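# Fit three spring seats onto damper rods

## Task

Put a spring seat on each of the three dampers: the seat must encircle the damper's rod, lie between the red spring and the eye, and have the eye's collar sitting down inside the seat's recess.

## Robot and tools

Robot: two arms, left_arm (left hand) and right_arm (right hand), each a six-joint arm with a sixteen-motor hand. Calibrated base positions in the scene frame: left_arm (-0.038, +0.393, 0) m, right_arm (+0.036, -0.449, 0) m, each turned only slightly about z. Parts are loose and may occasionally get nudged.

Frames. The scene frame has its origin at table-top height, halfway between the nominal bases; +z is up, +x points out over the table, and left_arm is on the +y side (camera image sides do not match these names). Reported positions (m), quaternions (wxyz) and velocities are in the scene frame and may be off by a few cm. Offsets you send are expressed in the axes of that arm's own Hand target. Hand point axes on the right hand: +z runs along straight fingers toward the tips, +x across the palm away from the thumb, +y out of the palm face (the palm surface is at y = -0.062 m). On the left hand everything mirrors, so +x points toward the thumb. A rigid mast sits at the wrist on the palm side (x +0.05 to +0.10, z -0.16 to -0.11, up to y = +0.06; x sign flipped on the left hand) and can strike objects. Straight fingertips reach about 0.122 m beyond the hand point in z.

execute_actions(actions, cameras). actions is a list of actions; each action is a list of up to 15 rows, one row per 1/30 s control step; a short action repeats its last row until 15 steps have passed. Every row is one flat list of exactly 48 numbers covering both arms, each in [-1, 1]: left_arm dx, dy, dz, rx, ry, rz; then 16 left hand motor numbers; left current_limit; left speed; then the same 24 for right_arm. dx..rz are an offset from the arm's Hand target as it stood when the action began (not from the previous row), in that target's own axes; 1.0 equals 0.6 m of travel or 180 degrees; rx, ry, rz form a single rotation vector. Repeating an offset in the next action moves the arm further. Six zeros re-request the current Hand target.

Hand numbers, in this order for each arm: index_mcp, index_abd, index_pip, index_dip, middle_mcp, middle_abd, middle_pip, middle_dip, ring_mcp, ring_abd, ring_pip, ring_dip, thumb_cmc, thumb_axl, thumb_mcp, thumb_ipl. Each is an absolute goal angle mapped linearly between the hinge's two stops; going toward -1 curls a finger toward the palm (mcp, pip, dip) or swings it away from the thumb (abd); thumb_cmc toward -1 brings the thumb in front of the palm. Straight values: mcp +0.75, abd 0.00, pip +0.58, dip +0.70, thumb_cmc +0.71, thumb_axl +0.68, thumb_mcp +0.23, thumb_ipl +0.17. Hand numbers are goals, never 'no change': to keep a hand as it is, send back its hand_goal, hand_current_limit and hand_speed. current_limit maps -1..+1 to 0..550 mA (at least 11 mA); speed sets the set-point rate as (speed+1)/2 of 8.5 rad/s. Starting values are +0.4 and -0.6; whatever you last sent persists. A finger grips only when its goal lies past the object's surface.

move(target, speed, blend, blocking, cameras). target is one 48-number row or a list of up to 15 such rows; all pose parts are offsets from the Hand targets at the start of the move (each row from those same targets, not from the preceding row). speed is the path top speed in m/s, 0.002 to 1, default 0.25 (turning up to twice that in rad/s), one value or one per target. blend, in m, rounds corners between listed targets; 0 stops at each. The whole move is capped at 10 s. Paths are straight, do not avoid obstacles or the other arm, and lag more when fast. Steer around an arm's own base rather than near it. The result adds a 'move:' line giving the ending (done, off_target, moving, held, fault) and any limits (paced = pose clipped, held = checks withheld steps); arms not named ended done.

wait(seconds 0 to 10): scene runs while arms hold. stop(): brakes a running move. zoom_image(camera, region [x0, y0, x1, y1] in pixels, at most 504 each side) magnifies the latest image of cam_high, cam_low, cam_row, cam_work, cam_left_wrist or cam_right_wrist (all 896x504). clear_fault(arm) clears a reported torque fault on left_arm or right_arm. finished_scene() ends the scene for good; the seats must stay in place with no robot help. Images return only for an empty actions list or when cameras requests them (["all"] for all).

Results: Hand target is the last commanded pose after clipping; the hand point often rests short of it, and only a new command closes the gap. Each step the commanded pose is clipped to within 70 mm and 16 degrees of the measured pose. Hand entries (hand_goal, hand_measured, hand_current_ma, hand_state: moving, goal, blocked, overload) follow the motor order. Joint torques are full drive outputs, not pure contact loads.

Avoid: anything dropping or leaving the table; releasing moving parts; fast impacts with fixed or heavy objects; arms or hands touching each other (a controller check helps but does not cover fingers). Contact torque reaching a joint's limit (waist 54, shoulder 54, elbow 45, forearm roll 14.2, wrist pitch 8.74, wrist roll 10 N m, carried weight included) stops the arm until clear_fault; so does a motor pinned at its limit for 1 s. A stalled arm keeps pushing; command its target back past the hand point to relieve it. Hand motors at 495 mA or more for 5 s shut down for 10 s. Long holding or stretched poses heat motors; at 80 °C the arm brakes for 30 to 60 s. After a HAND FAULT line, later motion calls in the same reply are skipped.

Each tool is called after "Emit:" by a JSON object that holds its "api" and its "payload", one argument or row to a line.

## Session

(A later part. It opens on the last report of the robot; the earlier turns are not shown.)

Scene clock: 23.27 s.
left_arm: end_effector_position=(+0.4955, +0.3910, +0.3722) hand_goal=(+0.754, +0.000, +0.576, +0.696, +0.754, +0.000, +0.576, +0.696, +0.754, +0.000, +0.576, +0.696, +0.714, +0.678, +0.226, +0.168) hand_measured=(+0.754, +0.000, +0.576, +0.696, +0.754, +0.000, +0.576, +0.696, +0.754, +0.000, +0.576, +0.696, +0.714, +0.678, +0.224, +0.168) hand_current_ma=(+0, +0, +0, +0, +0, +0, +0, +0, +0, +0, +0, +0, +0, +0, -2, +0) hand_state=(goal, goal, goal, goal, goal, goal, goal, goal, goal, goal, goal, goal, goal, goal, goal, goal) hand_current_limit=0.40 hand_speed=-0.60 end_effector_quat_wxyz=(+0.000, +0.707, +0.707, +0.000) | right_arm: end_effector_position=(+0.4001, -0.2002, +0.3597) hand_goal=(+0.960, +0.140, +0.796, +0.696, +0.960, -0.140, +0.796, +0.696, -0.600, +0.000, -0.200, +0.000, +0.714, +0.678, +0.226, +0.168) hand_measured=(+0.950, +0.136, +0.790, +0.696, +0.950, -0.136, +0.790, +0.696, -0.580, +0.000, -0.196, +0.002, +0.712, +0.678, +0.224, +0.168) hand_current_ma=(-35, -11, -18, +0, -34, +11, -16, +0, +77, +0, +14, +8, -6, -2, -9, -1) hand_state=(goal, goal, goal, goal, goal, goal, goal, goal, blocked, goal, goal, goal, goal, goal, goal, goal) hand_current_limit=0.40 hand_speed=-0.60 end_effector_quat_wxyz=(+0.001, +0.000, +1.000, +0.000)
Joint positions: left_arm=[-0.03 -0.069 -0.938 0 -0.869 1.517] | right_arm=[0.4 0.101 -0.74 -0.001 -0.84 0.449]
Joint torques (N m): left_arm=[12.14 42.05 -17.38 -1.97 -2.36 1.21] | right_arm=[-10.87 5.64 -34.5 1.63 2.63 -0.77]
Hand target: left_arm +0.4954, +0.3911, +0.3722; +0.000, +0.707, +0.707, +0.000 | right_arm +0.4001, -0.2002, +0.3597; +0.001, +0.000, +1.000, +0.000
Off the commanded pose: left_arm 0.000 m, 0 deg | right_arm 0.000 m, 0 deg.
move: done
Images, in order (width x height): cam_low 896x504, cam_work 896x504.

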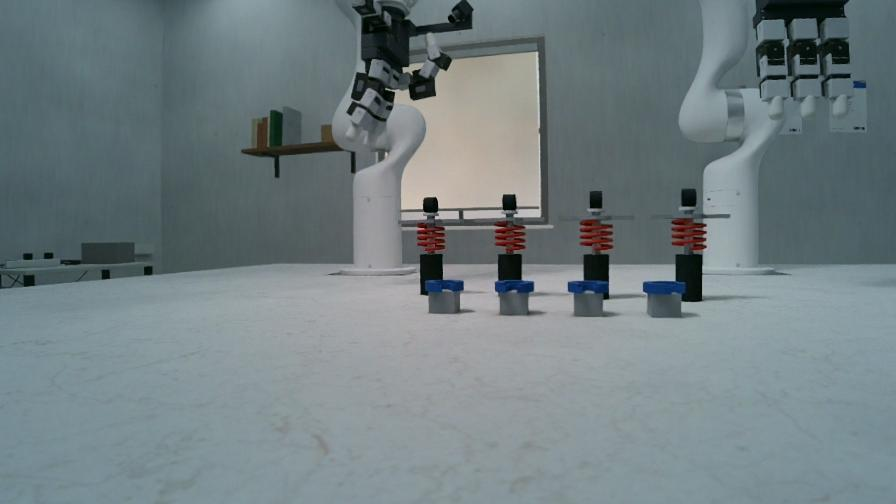

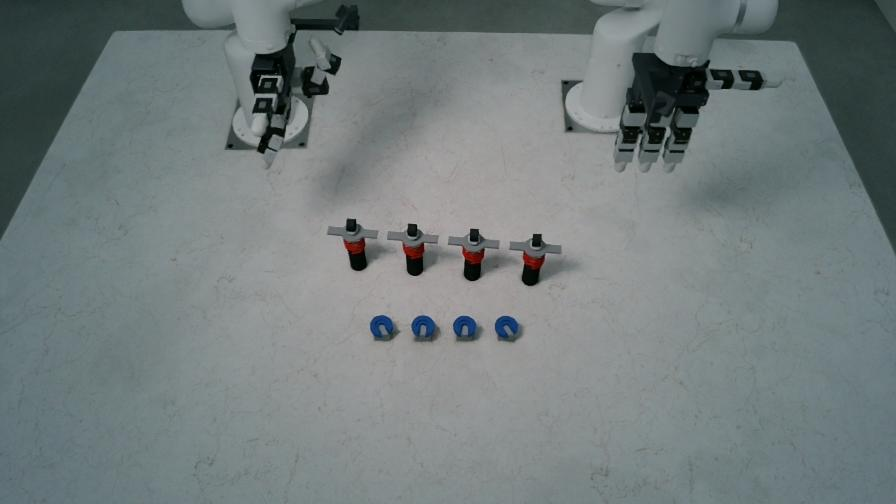

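Emit:
{"api": "move", "payload": {
  "target": [0,0,0,0,0,0,0.754,0,0.576,0.696,0.754,0,0.576,0.696,0.754,0,0.576,0.696,0.714,0.678,0.226,0.168,0.4,-0.6,-0.1967,0.2633,0.1833,0,0,-0.5,0.959,0.14,0.796,0.696,0.959,-0.14,0.796,0.696,-0.6,0,-0.2,0.0,0.714,0.678,0.226,0.168,0.4,-0.6],
  "cameras": ["cam_high","cam_low","cam_row","cam_work","cam_right_wrist"]
}}

Emit:
{"api": "zoom_image", "payload": {
  "camera": "cam_work",
  "region": [360, 200, 520, 350]
}}

Emit:
{"api": "zoom_image", "payload": {
  "camera": "cam_low",
  "region": [420, 120, 620, 330]
}}

Scene clock: 27.23 s.
left_arm: end_effector_position=(+0.4954, +0.3911, +0.3722) hand_goal=(+0.754, +0.000, +0.576, +0.696, +0.754, +0.000, +0.576, +0.696, +0.754, +0.000, +0.576, +0.696, +0.714, +0.678, +0.226, +0.168) hand_measured=(+0.754, +0.000, +0.576, +0.696, +0.754, +0.000, +0.576, +0.696, +0.754, +0.000, +0.576, +0.696, +0.714, +0.678, +0.224, +0.168) hand_current_ma=(+0, +0, +0, +0, +0, +0, +0, +0, +0, +0, +0, +0, +0, +0, -2, +0) hand_state=(goal, goal, goal, goal, goal, goal, goal, goal, goal, goal, goal, goal, goal, goal, goal, goal) hand_current_limit=0.40 hand_speed=-0.60 end_effector_quat_wxyz=(+0.000, +0.707, +0.707, +0.000) | right_arm: end_effector_position=(+0.5182, -0.0422, +0.2498) hand_goal=(+0.960, +0.140, +0.796, +0.696, +0.960, -0.140, +0.796, +0.696, -0.600, +0.000, -0.200, +0.000, +0.714, +0.678, +0.226, +0.168) hand_measured=(+0.950, +0.136, +0.790, +0.696, +0.950, -0.136, +0.790, +0.696, -0.580, +0.000, -0.196, +0.002, +0.712, +0.678, +0.224, +0.168) hand_current_ma=(-35, -11, -18, +0, -34, +11, -16, +0, +77, +0, +14, +8, -6, -2, -9, -1) hand_state=(goal, goal, goal, goal, goal, goal, goal, goal, blocked, goal, goal, goal, goal, goal, goal, goal) hand_current_limit=0.40 hand_speed=-0.60 end_effector_quat_wxyz=(+0.000, +0.707, -0.707, +0.001)
Joint positions: left_arm=[-0.03 -0.069 -0.938 0 -0.869 1.517] | right_arm=[0.548 -0.76 -1.591 -0.002 -0.83 -0.974]
Joint torques (N m): left_arm=[11.07 39.87 -17.85 -2.07 -2.4 1.12] | right_arm=[8.01 30.92 -35.24 1.59 -2.87 -0.55]
Hand target: left_arm +0.4954, +0.3911, +0.3722; +0.000, +0.707, +0.707, +0.000 | right_arm +0.5182, -0.0422, +0.2498; +0.000, +0.707, -0.707, +0.001
Off the commanded pose: left_arm 0.000 m, 0 deg | right_arm 0.000 m, 0 deg.
move: done
Images, in order (width x height): cam_high 896x504, cam_low 896x504, cam_row 896x504, cam_work 896x504, cam_right_wrist 896x504.

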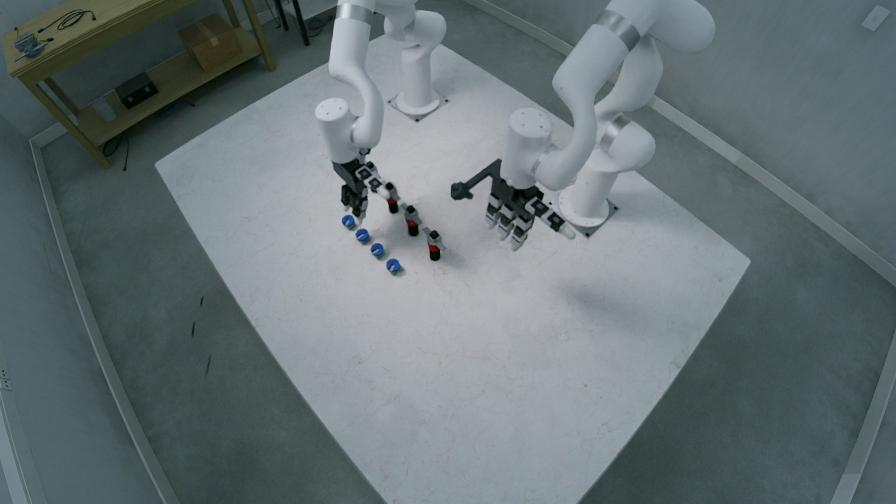

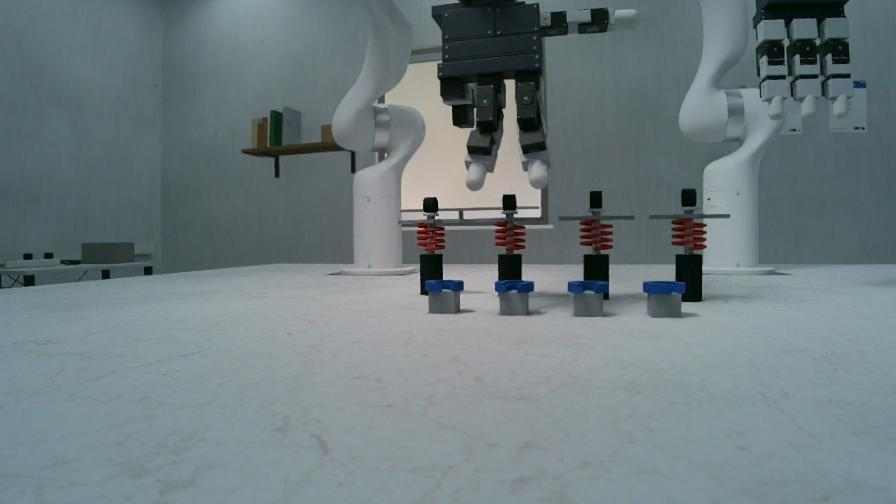

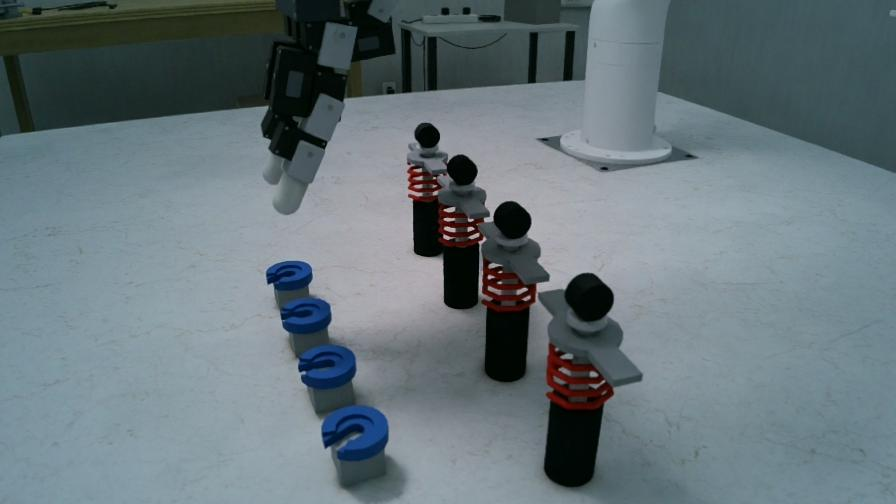

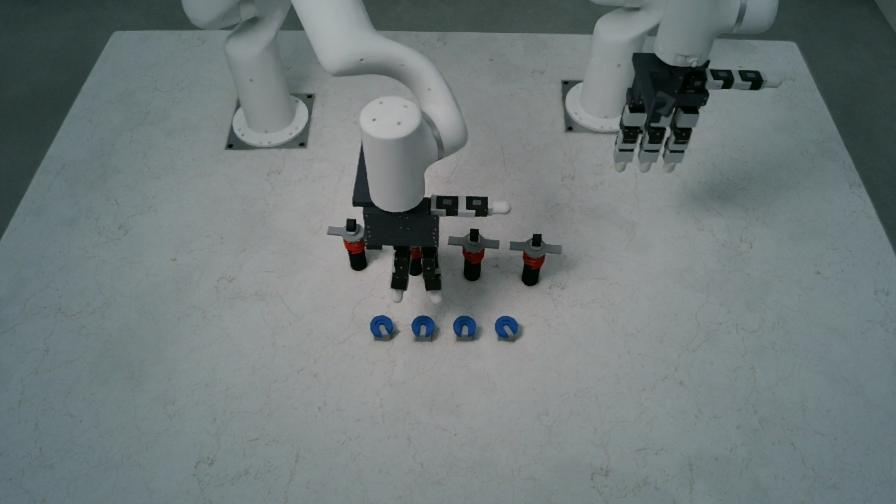

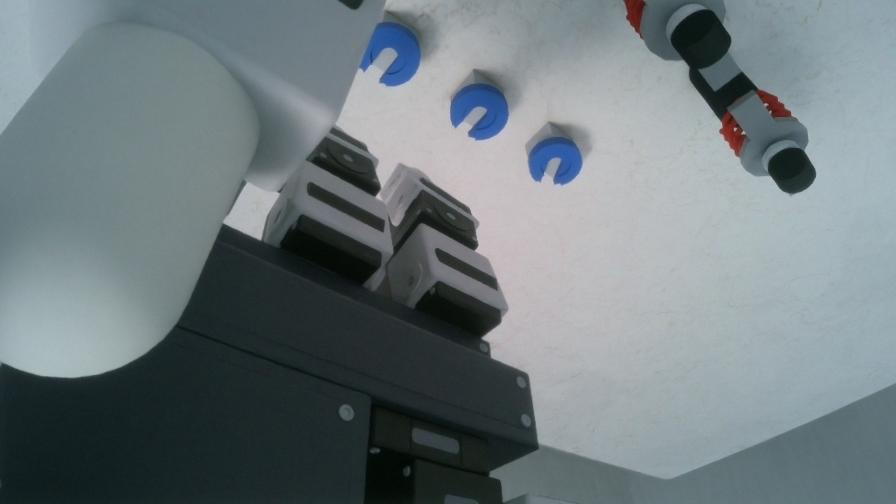

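Scaled by 3.150.

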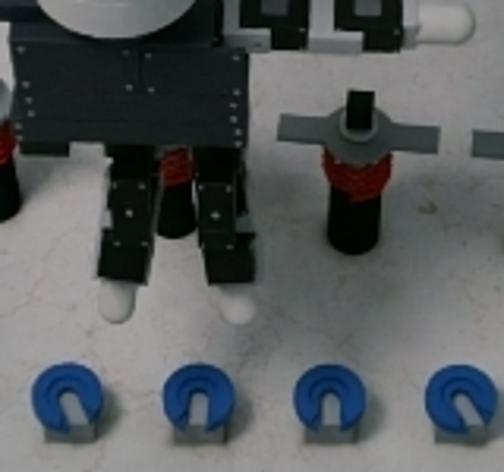

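Scaled by 2.400.

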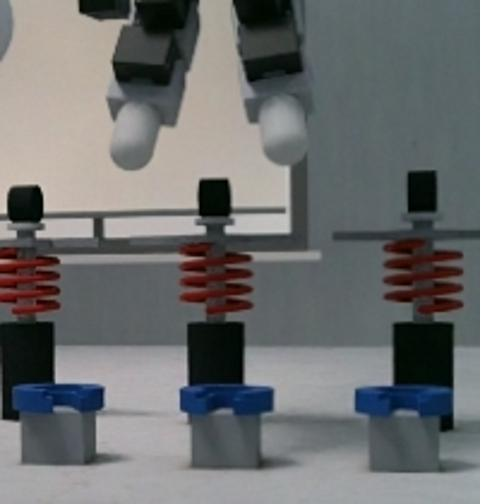

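Emit:
{"api": "zoom_image", "payload": {
  "camera": "cam_work",
  "region": [365, 308, 445, 348]
}}

Emit:
{"api": "zoom_image", "payload": {
  "camera": "cam_work",
  "region": [445, 308, 525, 348]
}}

Emit:
{"api": "zoom_image", "payload": {
  "camera": "cam_right_wrist",
  "region": [340, 0, 600, 200]
}}

Emit:
{"api": "zoom_image", "payload": {
  "camera": "cam_row",
  "region": [240, 100, 440, 500]
}}

Scaled by 6.300.

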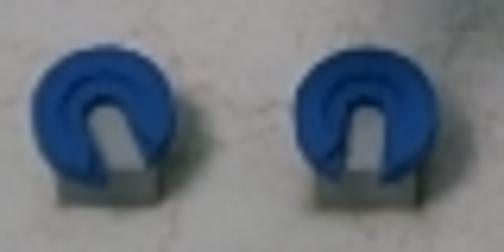

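Scaled by 6.300.

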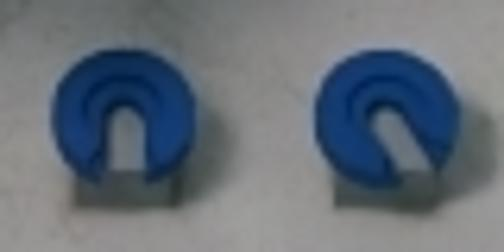

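Scaled by 1.938.

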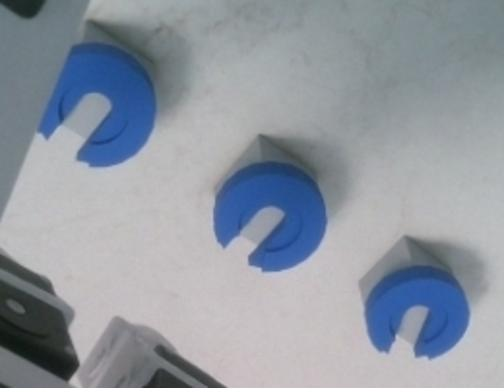

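Scaled by 1.260.

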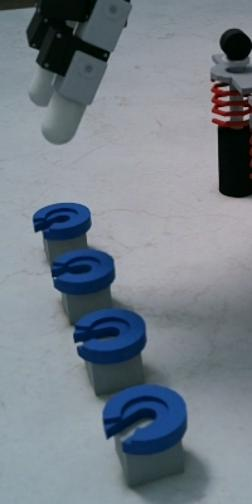

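Emit:
{"api": "move", "payload": {
  "target": [0,0,0,0,0,0,0.754,0,0.576,0.696,0.754,0,0.576,0.696,0.754,0,0.576,0.696,0.714,0.678,0.226,0.168,0.4,-0.6,-0.0142,-0.0108,0.1333,0,0,0,0.959,0.17,0.796,0.696,0.959,-0.17,0.796,0.696,-0.6,0,-0.2,0.0,0.714,0.678,0.226,0.168,0.4,-0.6],
  "cameras": ["cam_low","cam_row","cam_work"],
  "speed": 0.12
}}

Emit:
{"api": "zoom_image", "payload": {
  "camera": "cam_work",
  "region": [360, 250, 490, 350]
}}

Emit:
{"api": "zoom_image", "payload": {
  "camera": "cam_low",
  "region": [440, 200, 600, 330]
}}

Emit:
{"api": "zoom_image", "payload": {
  "camera": "cam_row",
  "region": [220, 150, 420, 450]
}}

Scene clock: 29.33 s.
left_arm: end_effector_position=(+0.4954, +0.3911, +0.3722) hand_goal=(+0.754, +0.000, +0.576, +0.696, +0.754, +0.000, +0.576, +0.696, +0.754, +0.000, +0.576, +0.696, +0.714, +0.678, +0.226, +0.168) hand_measured=(+0.754, +0.000, +0.576, +0.696, +0.754, +0.000, +0.576, +0.696, +0.754, +0.000, +0.576, +0.696, +0.714, +0.678, +0.224, +0.168) hand_current_ma=(+0, +0, +0, +0, +0, +0, +0, +0, +0, +0, +0, +0, +0, +0, -2, +0) hand_state=(goal, goal, goal, goal, goal, goal, goal, goal, goal, goal, goal, goal, goal, goal, goal, goal) hand_current_limit=0.40 hand_speed=-0.60 end_effector_quat_wxyz=(+0.000, +0.707, +0.707, +0.000) | right_arm: end_effector_position=(+0.5248, -0.0337, +0.1699) hand_goal=(+0.960, +0.170, +0.796, +0.696, +0.960, -0.170, +0.796, +0.696, -0.600, +0.000, -0.200, +0.000, +0.714, +0.678, +0.226, +0.168) hand_measured=(+0.950, +0.166, +0.790, +0.696, +0.950, -0.166, +0.790, +0.696, -0.580, +0.000, -0.196, +0.002, +0.712, +0.678, +0.224, +0.168) hand_current_ma=(-33, -12, -17, +0, -33, +12, -16, +0, +75, +0, +14, +8, -6, -2, -10, -1) hand_state=(goal, goal, goal, goal, goal, goal, goal, goal, goal, goal, goal, goal, goal, goal, goal, goal) hand_current_limit=0.40 hand_speed=-0.60 end_effector_quat_wxyz=(+0.000, +0.707, -0.707, +0.001)
Joint positions: left_arm=[-0.03 -0.069 -0.938 0 -0.869 1.517] | right_arm=[0.552 -0.883 -1.602 -0.002 -0.718 -0.969]
Joint torques (N m): left_arm=[11.27 39.95 -18.36 -1.85 -2.56 0.99] | right_arm=[9.22 36.7 -33.96 -2.63 2.64 0.62]
Hand target: left_arm +0.4954, +0.3911, +0.3722; +0.000, +0.707, +0.707, +0.000 | right_arm +0.5248, -0.0337, +0.1699; +0.000, +0.707, -0.707, +0.001
Off the commanded pose: left_arm 0.000 m, 0 deg | right_arm 0.000 m, 0 deg.
move: done
Images, in order (width x height): cam_low 896x504, cam_row 896x504, cam_work 896x504.

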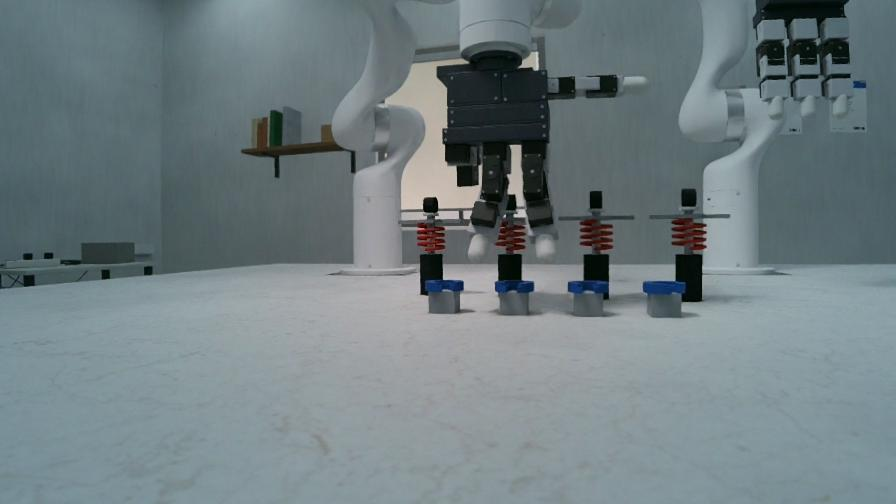

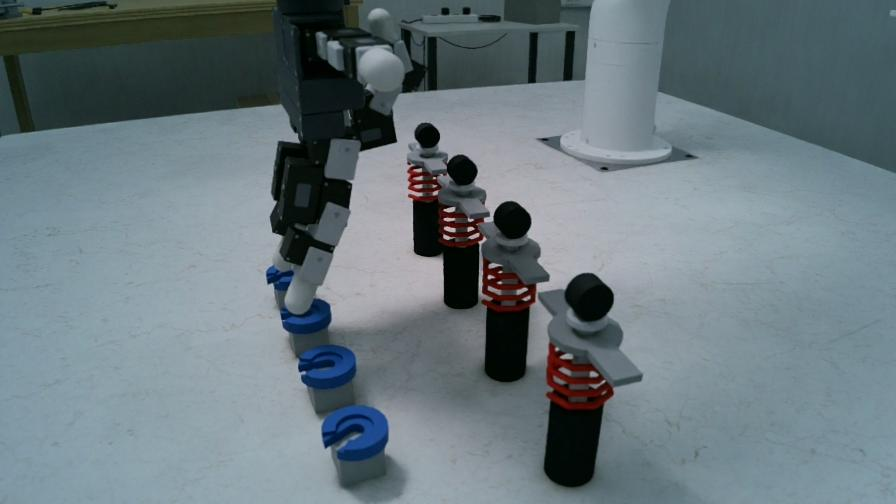

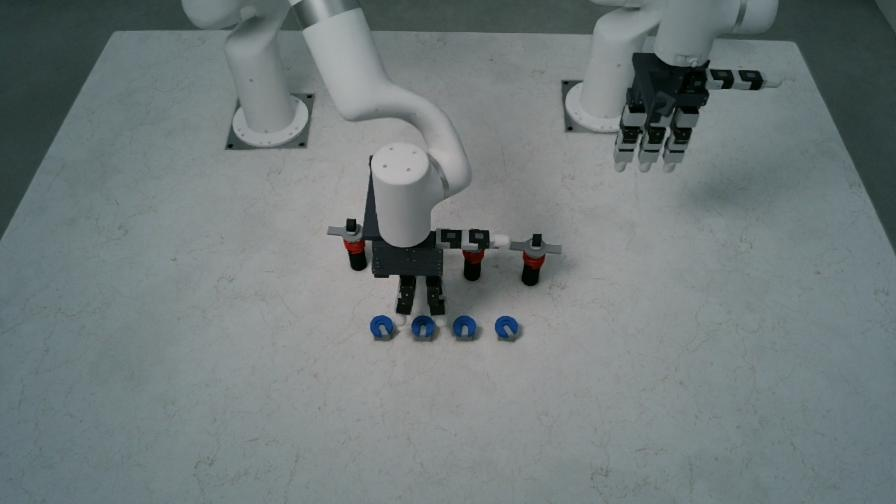

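Scaled by 3.877.

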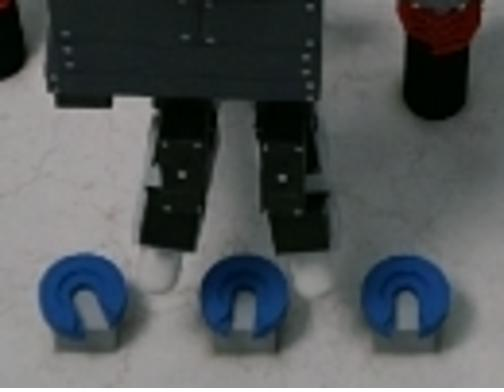

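Scaled by 3.150.

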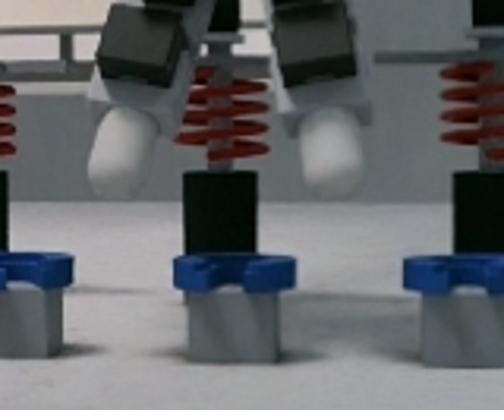

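Scaled by 1.680.

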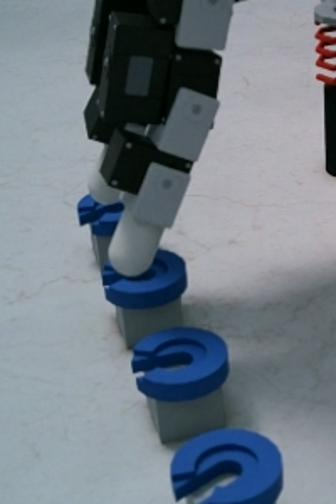

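Emit:
{"api": "move", "payload": {
  "target": [0,0,0,0,0,0,0.754,0,0.576,0.696,0.754,0,0.576,0.696,0.754,0,0.576,0.696,0.714,0.678,0.226,0.168,0.4,-0.6,-0.006,0.009,0.0583,0,0,0,0.959,0.17,0.796,0.696,0.959,-0.17,0.796,0.696,-0.6,0,-0.2,0.0,0.714,0.678,0.226,0.168,0.4,-0.6],
  "cameras": ["cam_low","cam_row","cam_work"],
  "speed": 0.08
}}

Emit:
{"api": "zoom_image", "payload": {
  "camera": "cam_work",
  "region": [360, 250, 490, 350]
}}

Emit:
{"api": "zoom_image", "payload": {
  "camera": "cam_low",
  "region": [440, 200, 600, 330]
}}

Emit:
{"api": "zoom_image", "payload": {
  "camera": "cam_row",
  "region": [220, 200, 420, 450]
}}

Scene clock: 30.63 s.
left_arm: end_effector_position=(+0.4954, +0.3911, +0.3722) hand_goal=(+0.754, +0.000, +0.576, +0.696, +0.754, +0.000, +0.576, +0.696, +0.754, +0.000, +0.576, +0.696, +0.714, +0.678, +0.226, +0.168) hand_measured=(+0.754, +0.000, +0.576, +0.696, +0.754, +0.000, +0.576, +0.696, +0.754, +0.000, +0.576, +0.696, +0.714, +0.678, +0.224, +0.168) hand_current_ma=(+0, +0, +0, +0, +0, +0, +0, +0, +0, +0, +0, +0, +0, +0, -2, +0) hand_state=(goal, goal, goal, goal, goal, goal, goal, goal, goal, goal, goal, goal, goal, goal, goal, goal) hand_current_limit=0.40 hand_speed=-0.60 end_effector_quat_wxyz=(+0.000, +0.707, +0.707, +0.000) | right_arm: end_effector_position=(+0.5194, -0.0302, +0.1349) hand_goal=(+0.960, +0.170, +0.796, +0.696, +0.960, -0.170, +0.796, +0.696, -0.600, +0.000, -0.200, +0.000, +0.714, +0.678, +0.226, +0.168) hand_measured=(+0.950, +0.166, +0.790, +0.696, +0.950, -0.166, +0.790, +0.696, -0.580, +0.000, -0.196, +0.002, +0.712, +0.678, +0.224, +0.168) hand_current_ma=(-33, -12, -17, +0, -33, +12, -16, +0, +75, +0, +14, +8, -6, -2, -10, -1) hand_state=(goal, goal, goal, goal, goal, goal, goal, goal, goal, goal, goal, goal, goal, goal, goal, goal) hand_current_limit=0.40 hand_speed=-0.60 end_effector_quat_wxyz=(+0.000, +0.707, -0.707, +0.001)
Joint positions: left_arm=[-0.03 -0.069 -0.938 0 -0.869 1.517] | right_arm=[0.561 -0.926 -1.59 -0.002 -0.663 -0.96]
Joint torques (N m): left_arm=[10.14 40.92 -17.87 -2.53 -2.47 0.98] | right_arm=[8.35 33.58 -21.33 -2.88 2.67 0.58]
Hand target: left_arm +0.4954, +0.3911, +0.3722; +0.000, +0.707, +0.707, +0.000 | right_arm +0.5194, -0.0302, +0.1349; +0.000, +0.707, -0.707, +0.001
Off the commanded pose: left_arm 0.000 m, 0 deg | right_arm 0.000 m, 0 deg.
move: done
Images, in order (width x height): cam_low 896x504, cam_row 896x504, cam_work 896x504.

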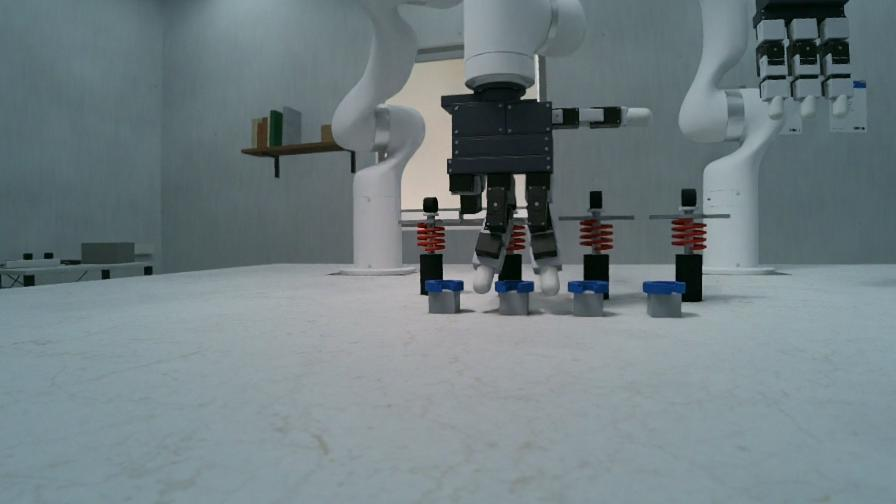

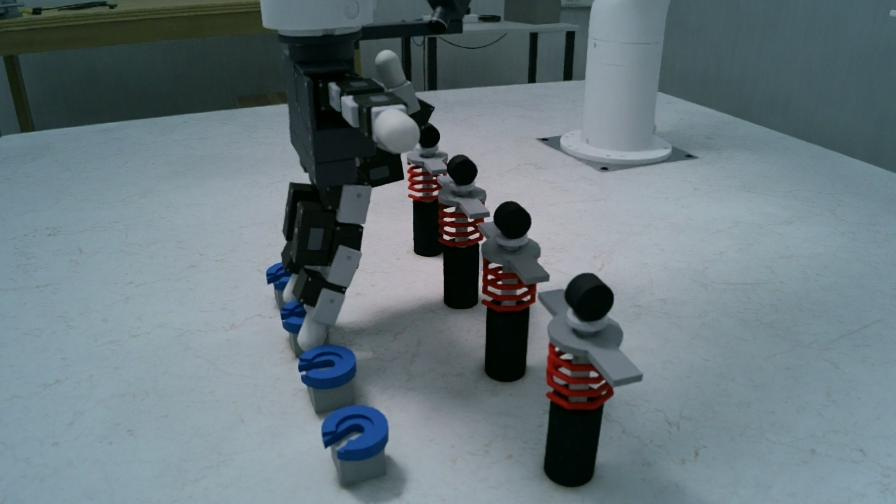

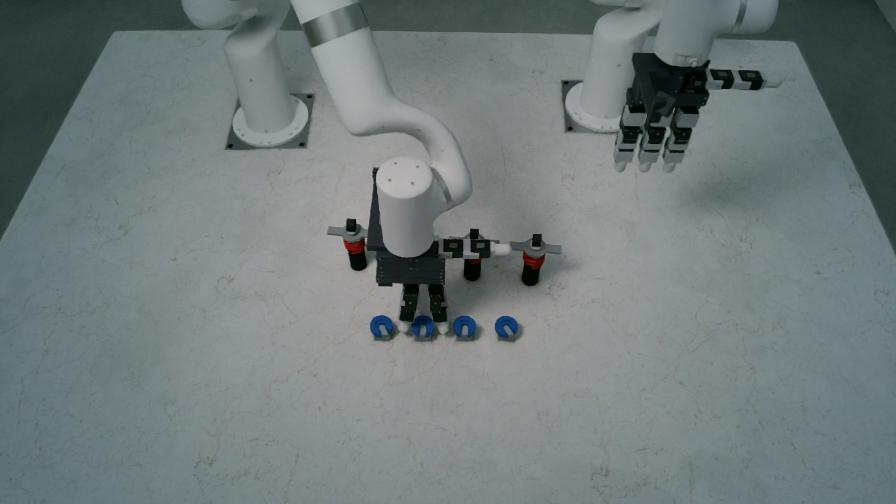

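Scaled by 3.877.

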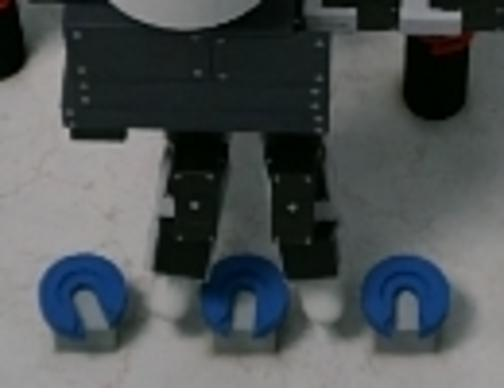

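Scaled by 3.150.

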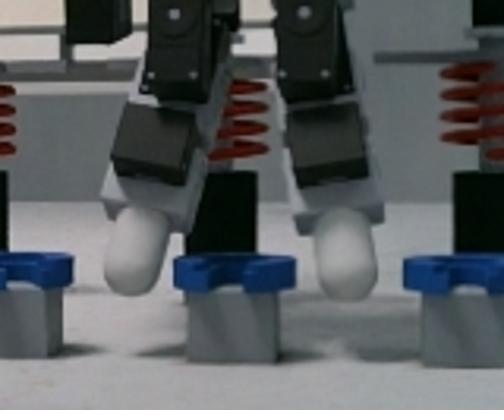

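Scaled by 2.016.

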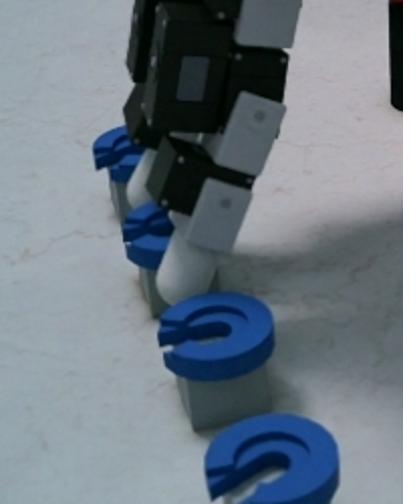

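Emit:
{"api": "move", "payload": {
  "target": [0,0,0,0,0,0,0.754,0,0.576,0.696,0.754,0,0.576,0.696,0.754,0,0.576,0.696,0.714,0.678,0.226,0.168,0.4,-0.6,0,0,0,0,0,0,0.959,0.03,0.796,0.696,0.959,-0.03,0.796,0.696,-0.6,0,-0.2,0.0,0.714,0.678,0.226,0.168,0.4,-0.94],
  "cameras": ["cam_low","cam_work"],
  "speed": 0.08
}}

Emit:
{"api": "zoom_image", "payload": {
  "camera": "cam_work",
  "region": [360, 250, 490, 350]
}}

Emit:
{"api": "zoom_image", "payload": {
  "camera": "cam_low",
  "region": [440, 200, 600, 330]
}}

Scene clock: 31.43 s.
left_arm: end_effector_position=(+0.4954, +0.3911, +0.3722) hand_goal=(+0.754, +0.000, +0.576, +0.696, +0.754, +0.000, +0.576, +0.696, +0.754, +0.000, +0.576, +0.696, +0.714, +0.678, +0.226, +0.168) hand_measured=(+0.754, +0.000, +0.576, +0.696, +0.754, +0.000, +0.576, +0.696, +0.754, +0.000, +0.576, +0.696, +0.714, +0.678, +0.224, +0.168) hand_current_ma=(+0, +0, +0, +0, +0, +0, +0, +0, +0, +0, +0, +0, +0, +0, -2, +0) hand_state=(goal, goal, goal, goal, goal, goal, goal, goal, goal, goal, goal, goal, goal, goal, goal, goal) hand_current_limit=0.40 hand_speed=-0.60 end_effector_quat_wxyz=(+0.000, +0.707, +0.707, +0.000) | right_arm: end_effector_position=(+0.5194, -0.0302, +0.1349) hand_goal=(+0.960, +0.030, +0.796, +0.696, +0.960, -0.030, +0.796, +0.696, -0.600, +0.000, -0.200, +0.000, +0.714, +0.678, +0.226, +0.168) hand_measured=(+0.950, +0.106, +0.790, +0.696, +0.950, -0.106, +0.790, +0.696, -0.580, +0.000, -0.196, +0.002, +0.712, +0.678, +0.224, +0.168) hand_current_ma=(-33, +201, -17, +0, -33, -202, -16, +0, +75, +0, +14, +8, -6, -2, -10, -1) hand_state=(goal, moving, goal, goal, goal, moving, goal, goal, goal, goal, goal, goal, goal, goal, goal, goal) hand_current_limit=0.40 hand_speed=-0.94 end_effector_quat_wxyz=(+0.000, +0.707, -0.707, +0.001)
Joint positions: left_arm=[-0.03 -0.069 -0.938 0 -0.869 1.517] | right_arm=[0.561 -0.927 -1.59 -0.002 -0.663 -0.96]
Joint torques (N m): left_arm=[9.65 39.85 -18.38 -1.93 -2.26 1.23] | right_arm=[9.17 34.63 -25.5 -2.9 2.68 0.41]
Hand target: left_arm +0.4954, +0.3911, +0.3722; +0.000, +0.707, +0.707, +0.000 | right_arm +0.5194, -0.0302, +0.1349; +0.000, +0.707, -0.707, +0.001
Off the commanded pose: left_arm 0.000 m, 0 deg | right_arm 0.000 m, 0 deg.
move: done
Images, in order (width x height): cam_low 896x504, cam_work 896x504.

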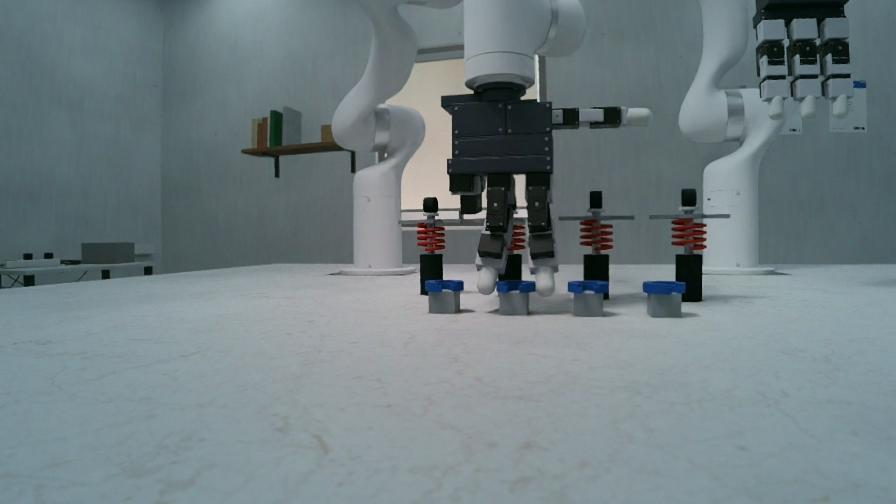

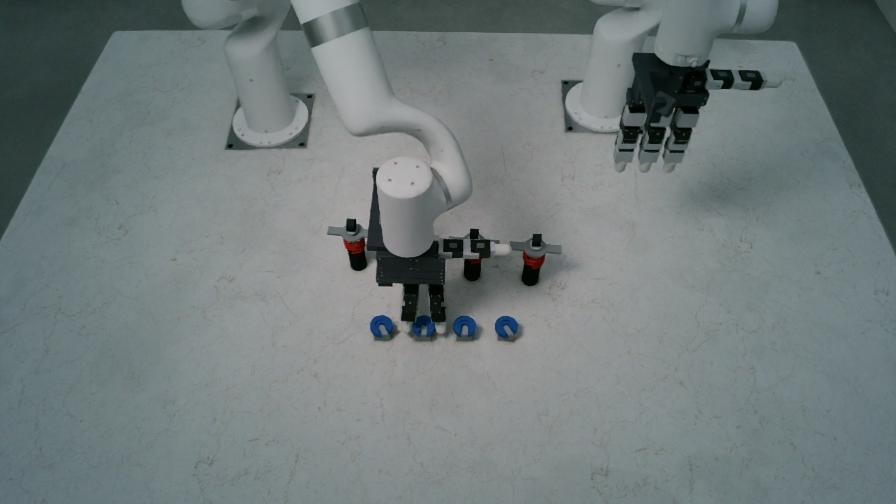

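Scaled by 3.877.

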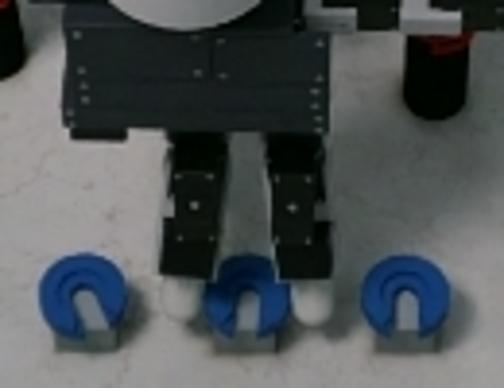

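Scaled by 3.150.

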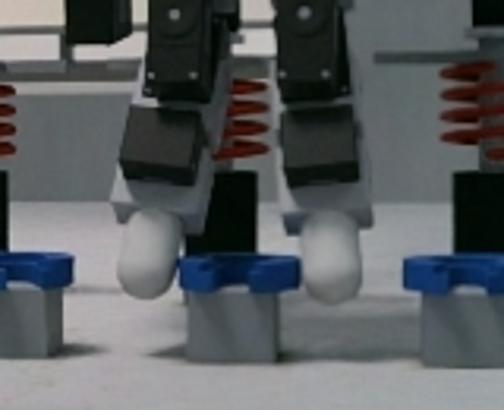

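Emit:
{"api": "wait", "payload": {
  "seconds": 0.5
}}

Scene clock: 31.97 s.
left_arm: end_effector_position=(+0.4954, +0.3911, +0.3722) hand_goal=(+0.754, +0.000, +0.576, +0.696, +0.754, +0.000, +0.576, +0.696, +0.754, +0.000, +0.576, +0.696, +0.714, +0.678, +0.226, +0.168) hand_measured=(+0.754, +0.000, +0.576, +0.696, +0.754, +0.000, +0.576, +0.696, +0.754, +0.000, +0.576, +0.696, +0.714, +0.678, +0.224, +0.168) hand_current_ma=(+0, +0, +0, +0, +0, +0, +0, +0, +0, +0, +0, +0, +0, +0, -2, +0) hand_state=(goal, goal, goal, goal, goal, goal, goal, goal, goal, goal, goal, goal, goal, goal, goal, goal) hand_current_limit=0.40 hand_speed=-0.60 end_effector_quat_wxyz=(+0.000, +0.707, +0.707, +0.000) | right_arm: end_effector_position=(+0.5194, -0.0302, +0.1349) hand_goal=(+0.960, +0.030, +0.796, +0.696, +0.960, -0.030, +0.796, +0.696, -0.600, +0.000, -0.200, +0.000, +0.714, +0.678, +0.226, +0.168) hand_measured=(+0.950, +0.104, +0.790, +0.696, +0.950, -0.104, +0.790, +0.696, -0.580, +0.000, -0.196, +0.002, +0.712, +0.678, +0.224, +0.168) hand_current_ma=(-33, +267, -17, +0, -33, -266, -16, +0, +75, +0, +14, +8, -6, -2, -10, -1) hand_state=(goal, blocked, goal, goal, goal, blocked, goal, goal, goal, goal, goal, goal, goal, goal, goal, goal) hand_current_limit=0.40 hand_speed=-0.94 end_effector_quat_wxyz=(+0.000, +0.707, -0.707, +0.001)
Joint positions: left_arm=[-0.03 -0.069 -0.938 0 -0.869 1.517] | right_arm=[0.561 -0.927 -1.59 -0.002 -0.663 -0.96]
Joint torques (N m): left_arm=[11.01 39.49 -16.96 -1.89 -2.34 1.09] | right_arm=[8.14 35.41 -27.7 -2.63 2.52 0.54]
Hand target: left_arm +0.4954, +0.3911, +0.3722; +0.000, +0.707, +0.707, +0.000 | right_arm +0.5194, -0.0302, +0.1349; +0.000, +0.707, -0.707, +0.001
Off the commanded pose: left_arm 0.000 m, 0 deg | right_arm 0.000 m, 0 deg.
wait: 0.50 s; at rest by 0.13 s

Emit:
{"api": "move", "payload": {
  "target": [0,0,0,0,0,0,0.754,0,0.576,0.696,0.754,0,0.576,0.696,0.754,0,0.576,0.696,0.714,0.678,0.226,0.168,0.4,-0.6,0,0,-0.2,0,0,0,0.959,0.03,0.796,0.696,0.959,-0.03,0.796,0.696,-0.6,0,-0.2,0.0,0.714,0.678,0.226,0.168,0.4,-0.94],
  "cameras": ["cam_low","cam_work","cam_row","cam_right_wrist"],
  "speed": 0.1
}}

Emit:
{"api": "zoom_image", "payload": {
  "camera": "cam_low",
  "region": [440, 100, 600, 330]
}}

Emit:
{"api": "zoom_image", "payload": {
  "camera": "cam_row",
  "region": [220, 100, 420, 350]
}}

Scene clock: 33.83 s.
left_arm: end_effector_position=(+0.4954, +0.3911, +0.3722) hand_goal=(+0.754, +0.000, +0.576, +0.696, +0.754, +0.000, +0.576, +0.696, +0.754, +0.000, +0.576, +0.696, +0.714, +0.678, +0.226, +0.168) hand_measured=(+0.754, +0.000, +0.576, +0.696, +0.754, +0.000, +0.576, +0.696, +0.754, +0.000, +0.576, +0.696, +0.714, +0.678, +0.224, +0.168) hand_current_ma=(+0, +0, +0, +0, +0, +0, +0, +0, +0, +0, +0, +0, +0, +0, -2, +0) hand_state=(goal, goal, goal, goal, goal, goal, goal, goal, goal, goal, goal, goal, goal, goal, goal, goal) hand_current_limit=0.40 hand_speed=-0.60 end_effector_quat_wxyz=(+0.000, +0.707, +0.707, +0.000) | right_arm: end_effector_position=(+0.5193, -0.0301, +0.2548) hand_goal=(+0.960, +0.030, +0.796, +0.696, +0.960, -0.030, +0.796, +0.696, -0.600, +0.000, -0.200, +0.000, +0.714, +0.678, +0.226, +0.168) hand_measured=(+0.950, +0.104, +0.790, +0.696, +0.952, -0.104, +0.790, +0.696, -0.580, +0.000, -0.196, +0.002, +0.712, +0.678, +0.224, +0.168) hand_current_ma=(-32, +267, -17, +0, -30, -266, -15, +0, +75, +0, +14, +8, -5, -2, -10, -1) hand_state=(goal, blocked, goal, goal, goal, blocked, goal, goal, goal, goal, goal, goal, goal, goal, goal, goal) hand_current_limit=0.40 hand_speed=-0.94 end_effector_quat_wxyz=(+0.000, +0.707, -0.707, +0.001)
Joint positions: left_arm=[-0.03 -0.069 -0.938 0 -0.869 1.517] | right_arm=[0.561 -0.775 -1.627 -0.002 -0.851 -0.961]
Joint torques (N m): left_arm=[12.23 41.99 -17.31 -1.64 -2.53 1.01] | right_arm=[9.05 52.6 -35.29 1.59 -3.01 -0.45]
Hand target: left_arm +0.4954, +0.3911, +0.3722; +0.000, +0.707, +0.707, +0.000 | right_arm +0.5193, -0.0301, +0.2549; +0.000, +0.707, -0.707, +0.001
Off the commanded pose: left_arm 0.000 m, 0 deg | right_arm 0.000 m, 0 deg.
move: done
Images, in order (width x height): cam_low 896x504, cam_row 896x504, cam_work 896x504, cam_right_wrist 896x504.

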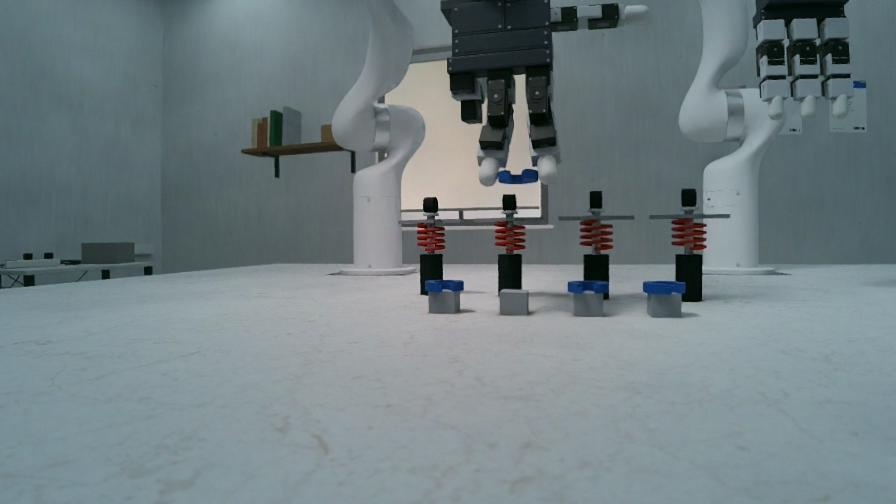

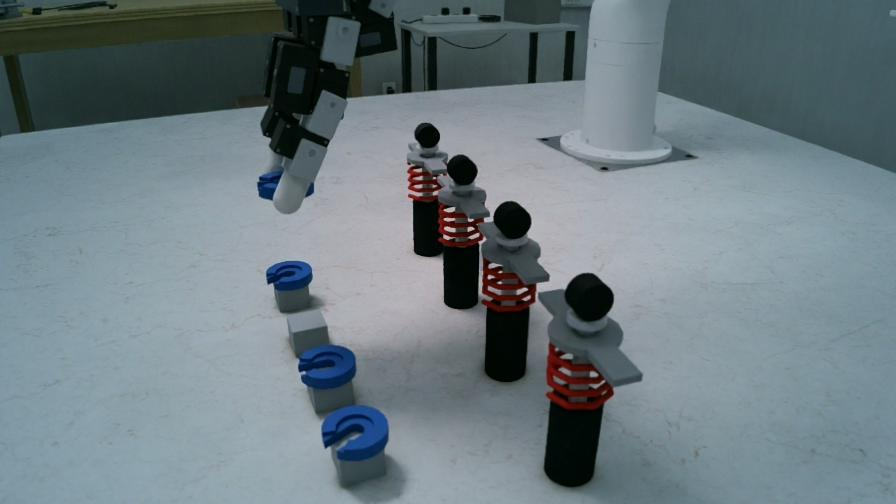

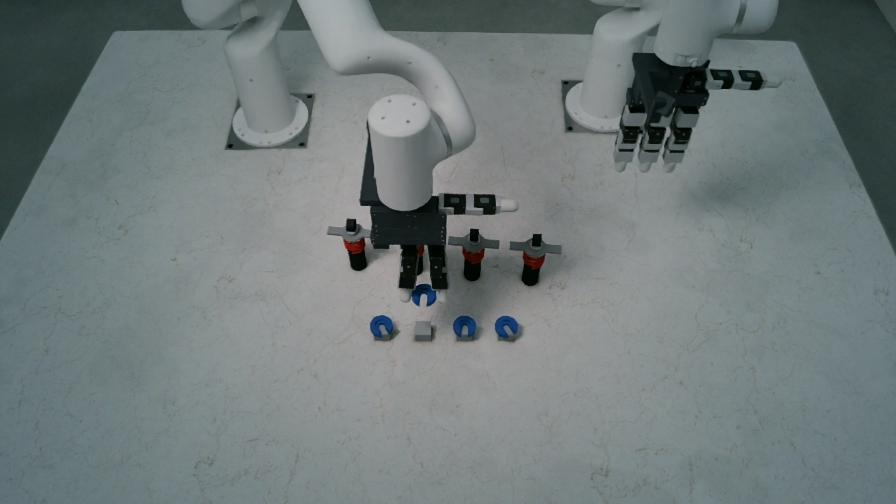

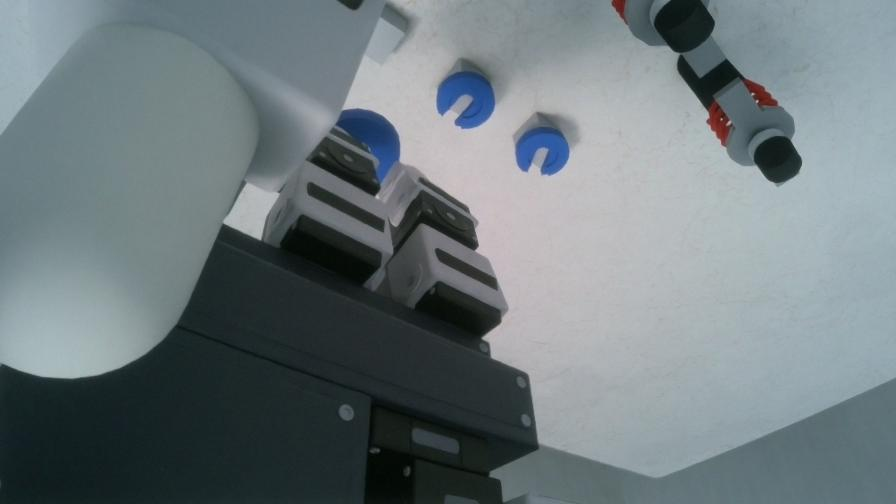

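Scaled by 2.191.

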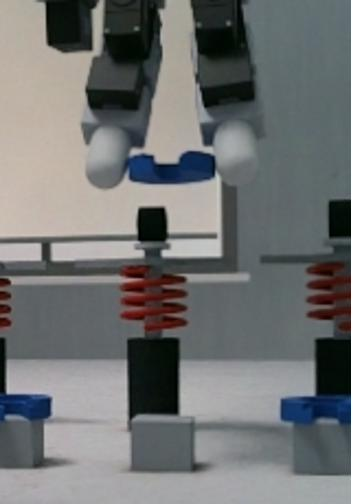

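Scaled by 2.016.

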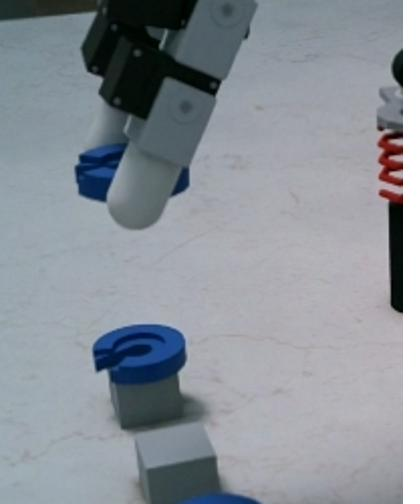

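Emit:
{"api": "zoom_image", "payload": {
  "camera": "cam_work",
  "region": [380, 250, 470, 310]
}}

Emit:
{"api": "zoom_image", "payload": {
  "camera": "cam_work",
  "region": [320, 205, 450, 285]
}}

Scaled by 5.600.

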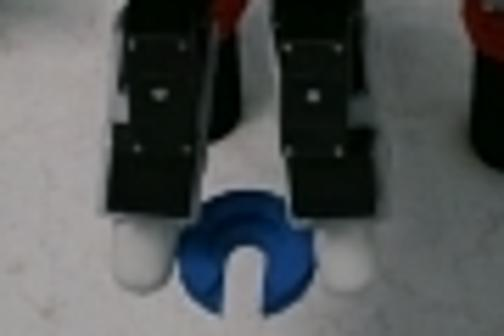

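Scaled by 3.877.

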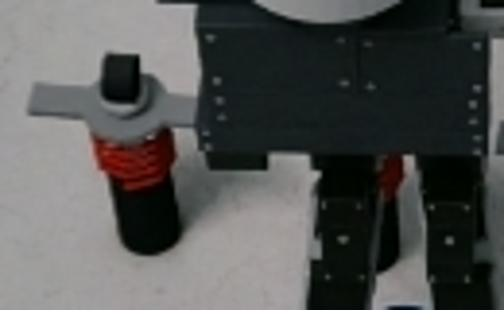

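Emit:
{"api": "move", "payload": {
  "target": [0,0,0,0,0,0,0.754,0,0.576,0.696,0.754,0,0.576,0.696,0.754,0,0.576,0.696,0.714,0.678,0.226,0.168,0.4,-0.6,0.02,0.2,-0.1667,0,0,0,0.959,0.03,0.796,0.696,0.959,-0.03,0.796,0.696,-0.6,0,-0.2,0.0,0.714,0.678,0.226,0.168,0.4,-0.94],
  "speed": 0.15
}}

Scene clock: 37.13 s.
left_arm: end_effector_position=(+0.4954, +0.3911, +0.3722) hand_goal=(+0.754, +0.000, +0.576, +0.696, +0.754, +0.000, +0.576, +0.696, +0.754, +0.000, +0.576, +0.696, +0.714, +0.678, +0.226, +0.168) hand_measured=(+0.754, +0.000, +0.576, +0.696, +0.754, +0.000, +0.576, +0.696, +0.754, +0.000, +0.576, +0.696, +0.714, +0.678, +0.224, +0.168) hand_current_ma=(+0, +0, +0, +0, +0, +0, +0, +0, +0, +0, +0, +0, +0, +0, -2, +0) hand_state=(goal, goal, goal, goal, goal, goal, goal, goal, goal, goal, goal, goal, goal, goal, goal, goal) hand_current_limit=0.40 hand_speed=-0.60 end_effector_quat_wxyz=(+0.000, +0.707, +0.707, +0.000) | right_arm: end_effector_position=(+0.3992, -0.0421, +0.3547) hand_goal=(+0.960, +0.030, +0.796, +0.696, +0.960, -0.030, +0.796, +0.696, -0.600, +0.000, -0.200, +0.000, +0.714, +0.678, +0.226, +0.168) hand_measured=(+0.950, +0.104, +0.790, +0.696, +0.952, -0.104, +0.790, +0.696, -0.580, +0.000, -0.196, +0.002, +0.712, +0.678, +0.224, +0.168) hand_current_ma=(-32, +267, -17, +0, -30, -266, -15, +0, +75, +0, +14, +8, -5, -2, -10, -1) hand_state=(goal, blocked, goal, goal, goal, blocked, goal, goal, goal, goal, goal, goal, goal, goal, goal, goal) hand_current_limit=0.40 hand_speed=-0.94 end_effector_quat_wxyz=(+0.000, +0.707, -0.707, +0.001)
Joint positions: left_arm=[-0.03 -0.069 -0.938 0 -0.869 1.517] | right_arm=[0.661 -0.428 -1.336 -0.002 -0.907 -0.861]
Joint torques (N m): left_arm=[8.41 40.81 -17.06 -1.99 -2.2 1.15] | right_arm=[8.53 45.57 -23.3 -2.59 -2.89 0.92]
Hand target: left_arm +0.4954, +0.3911, +0.3722; +0.000, +0.707, +0.707, +0.000 | right_arm +0.3991, -0.0421, +0.3547; +0.000, +0.707, -0.707, +0.001
Off the commanded pose: left_arm 0.000 m, 0 deg | right_arm 0.000 m, 0 deg.
move: done


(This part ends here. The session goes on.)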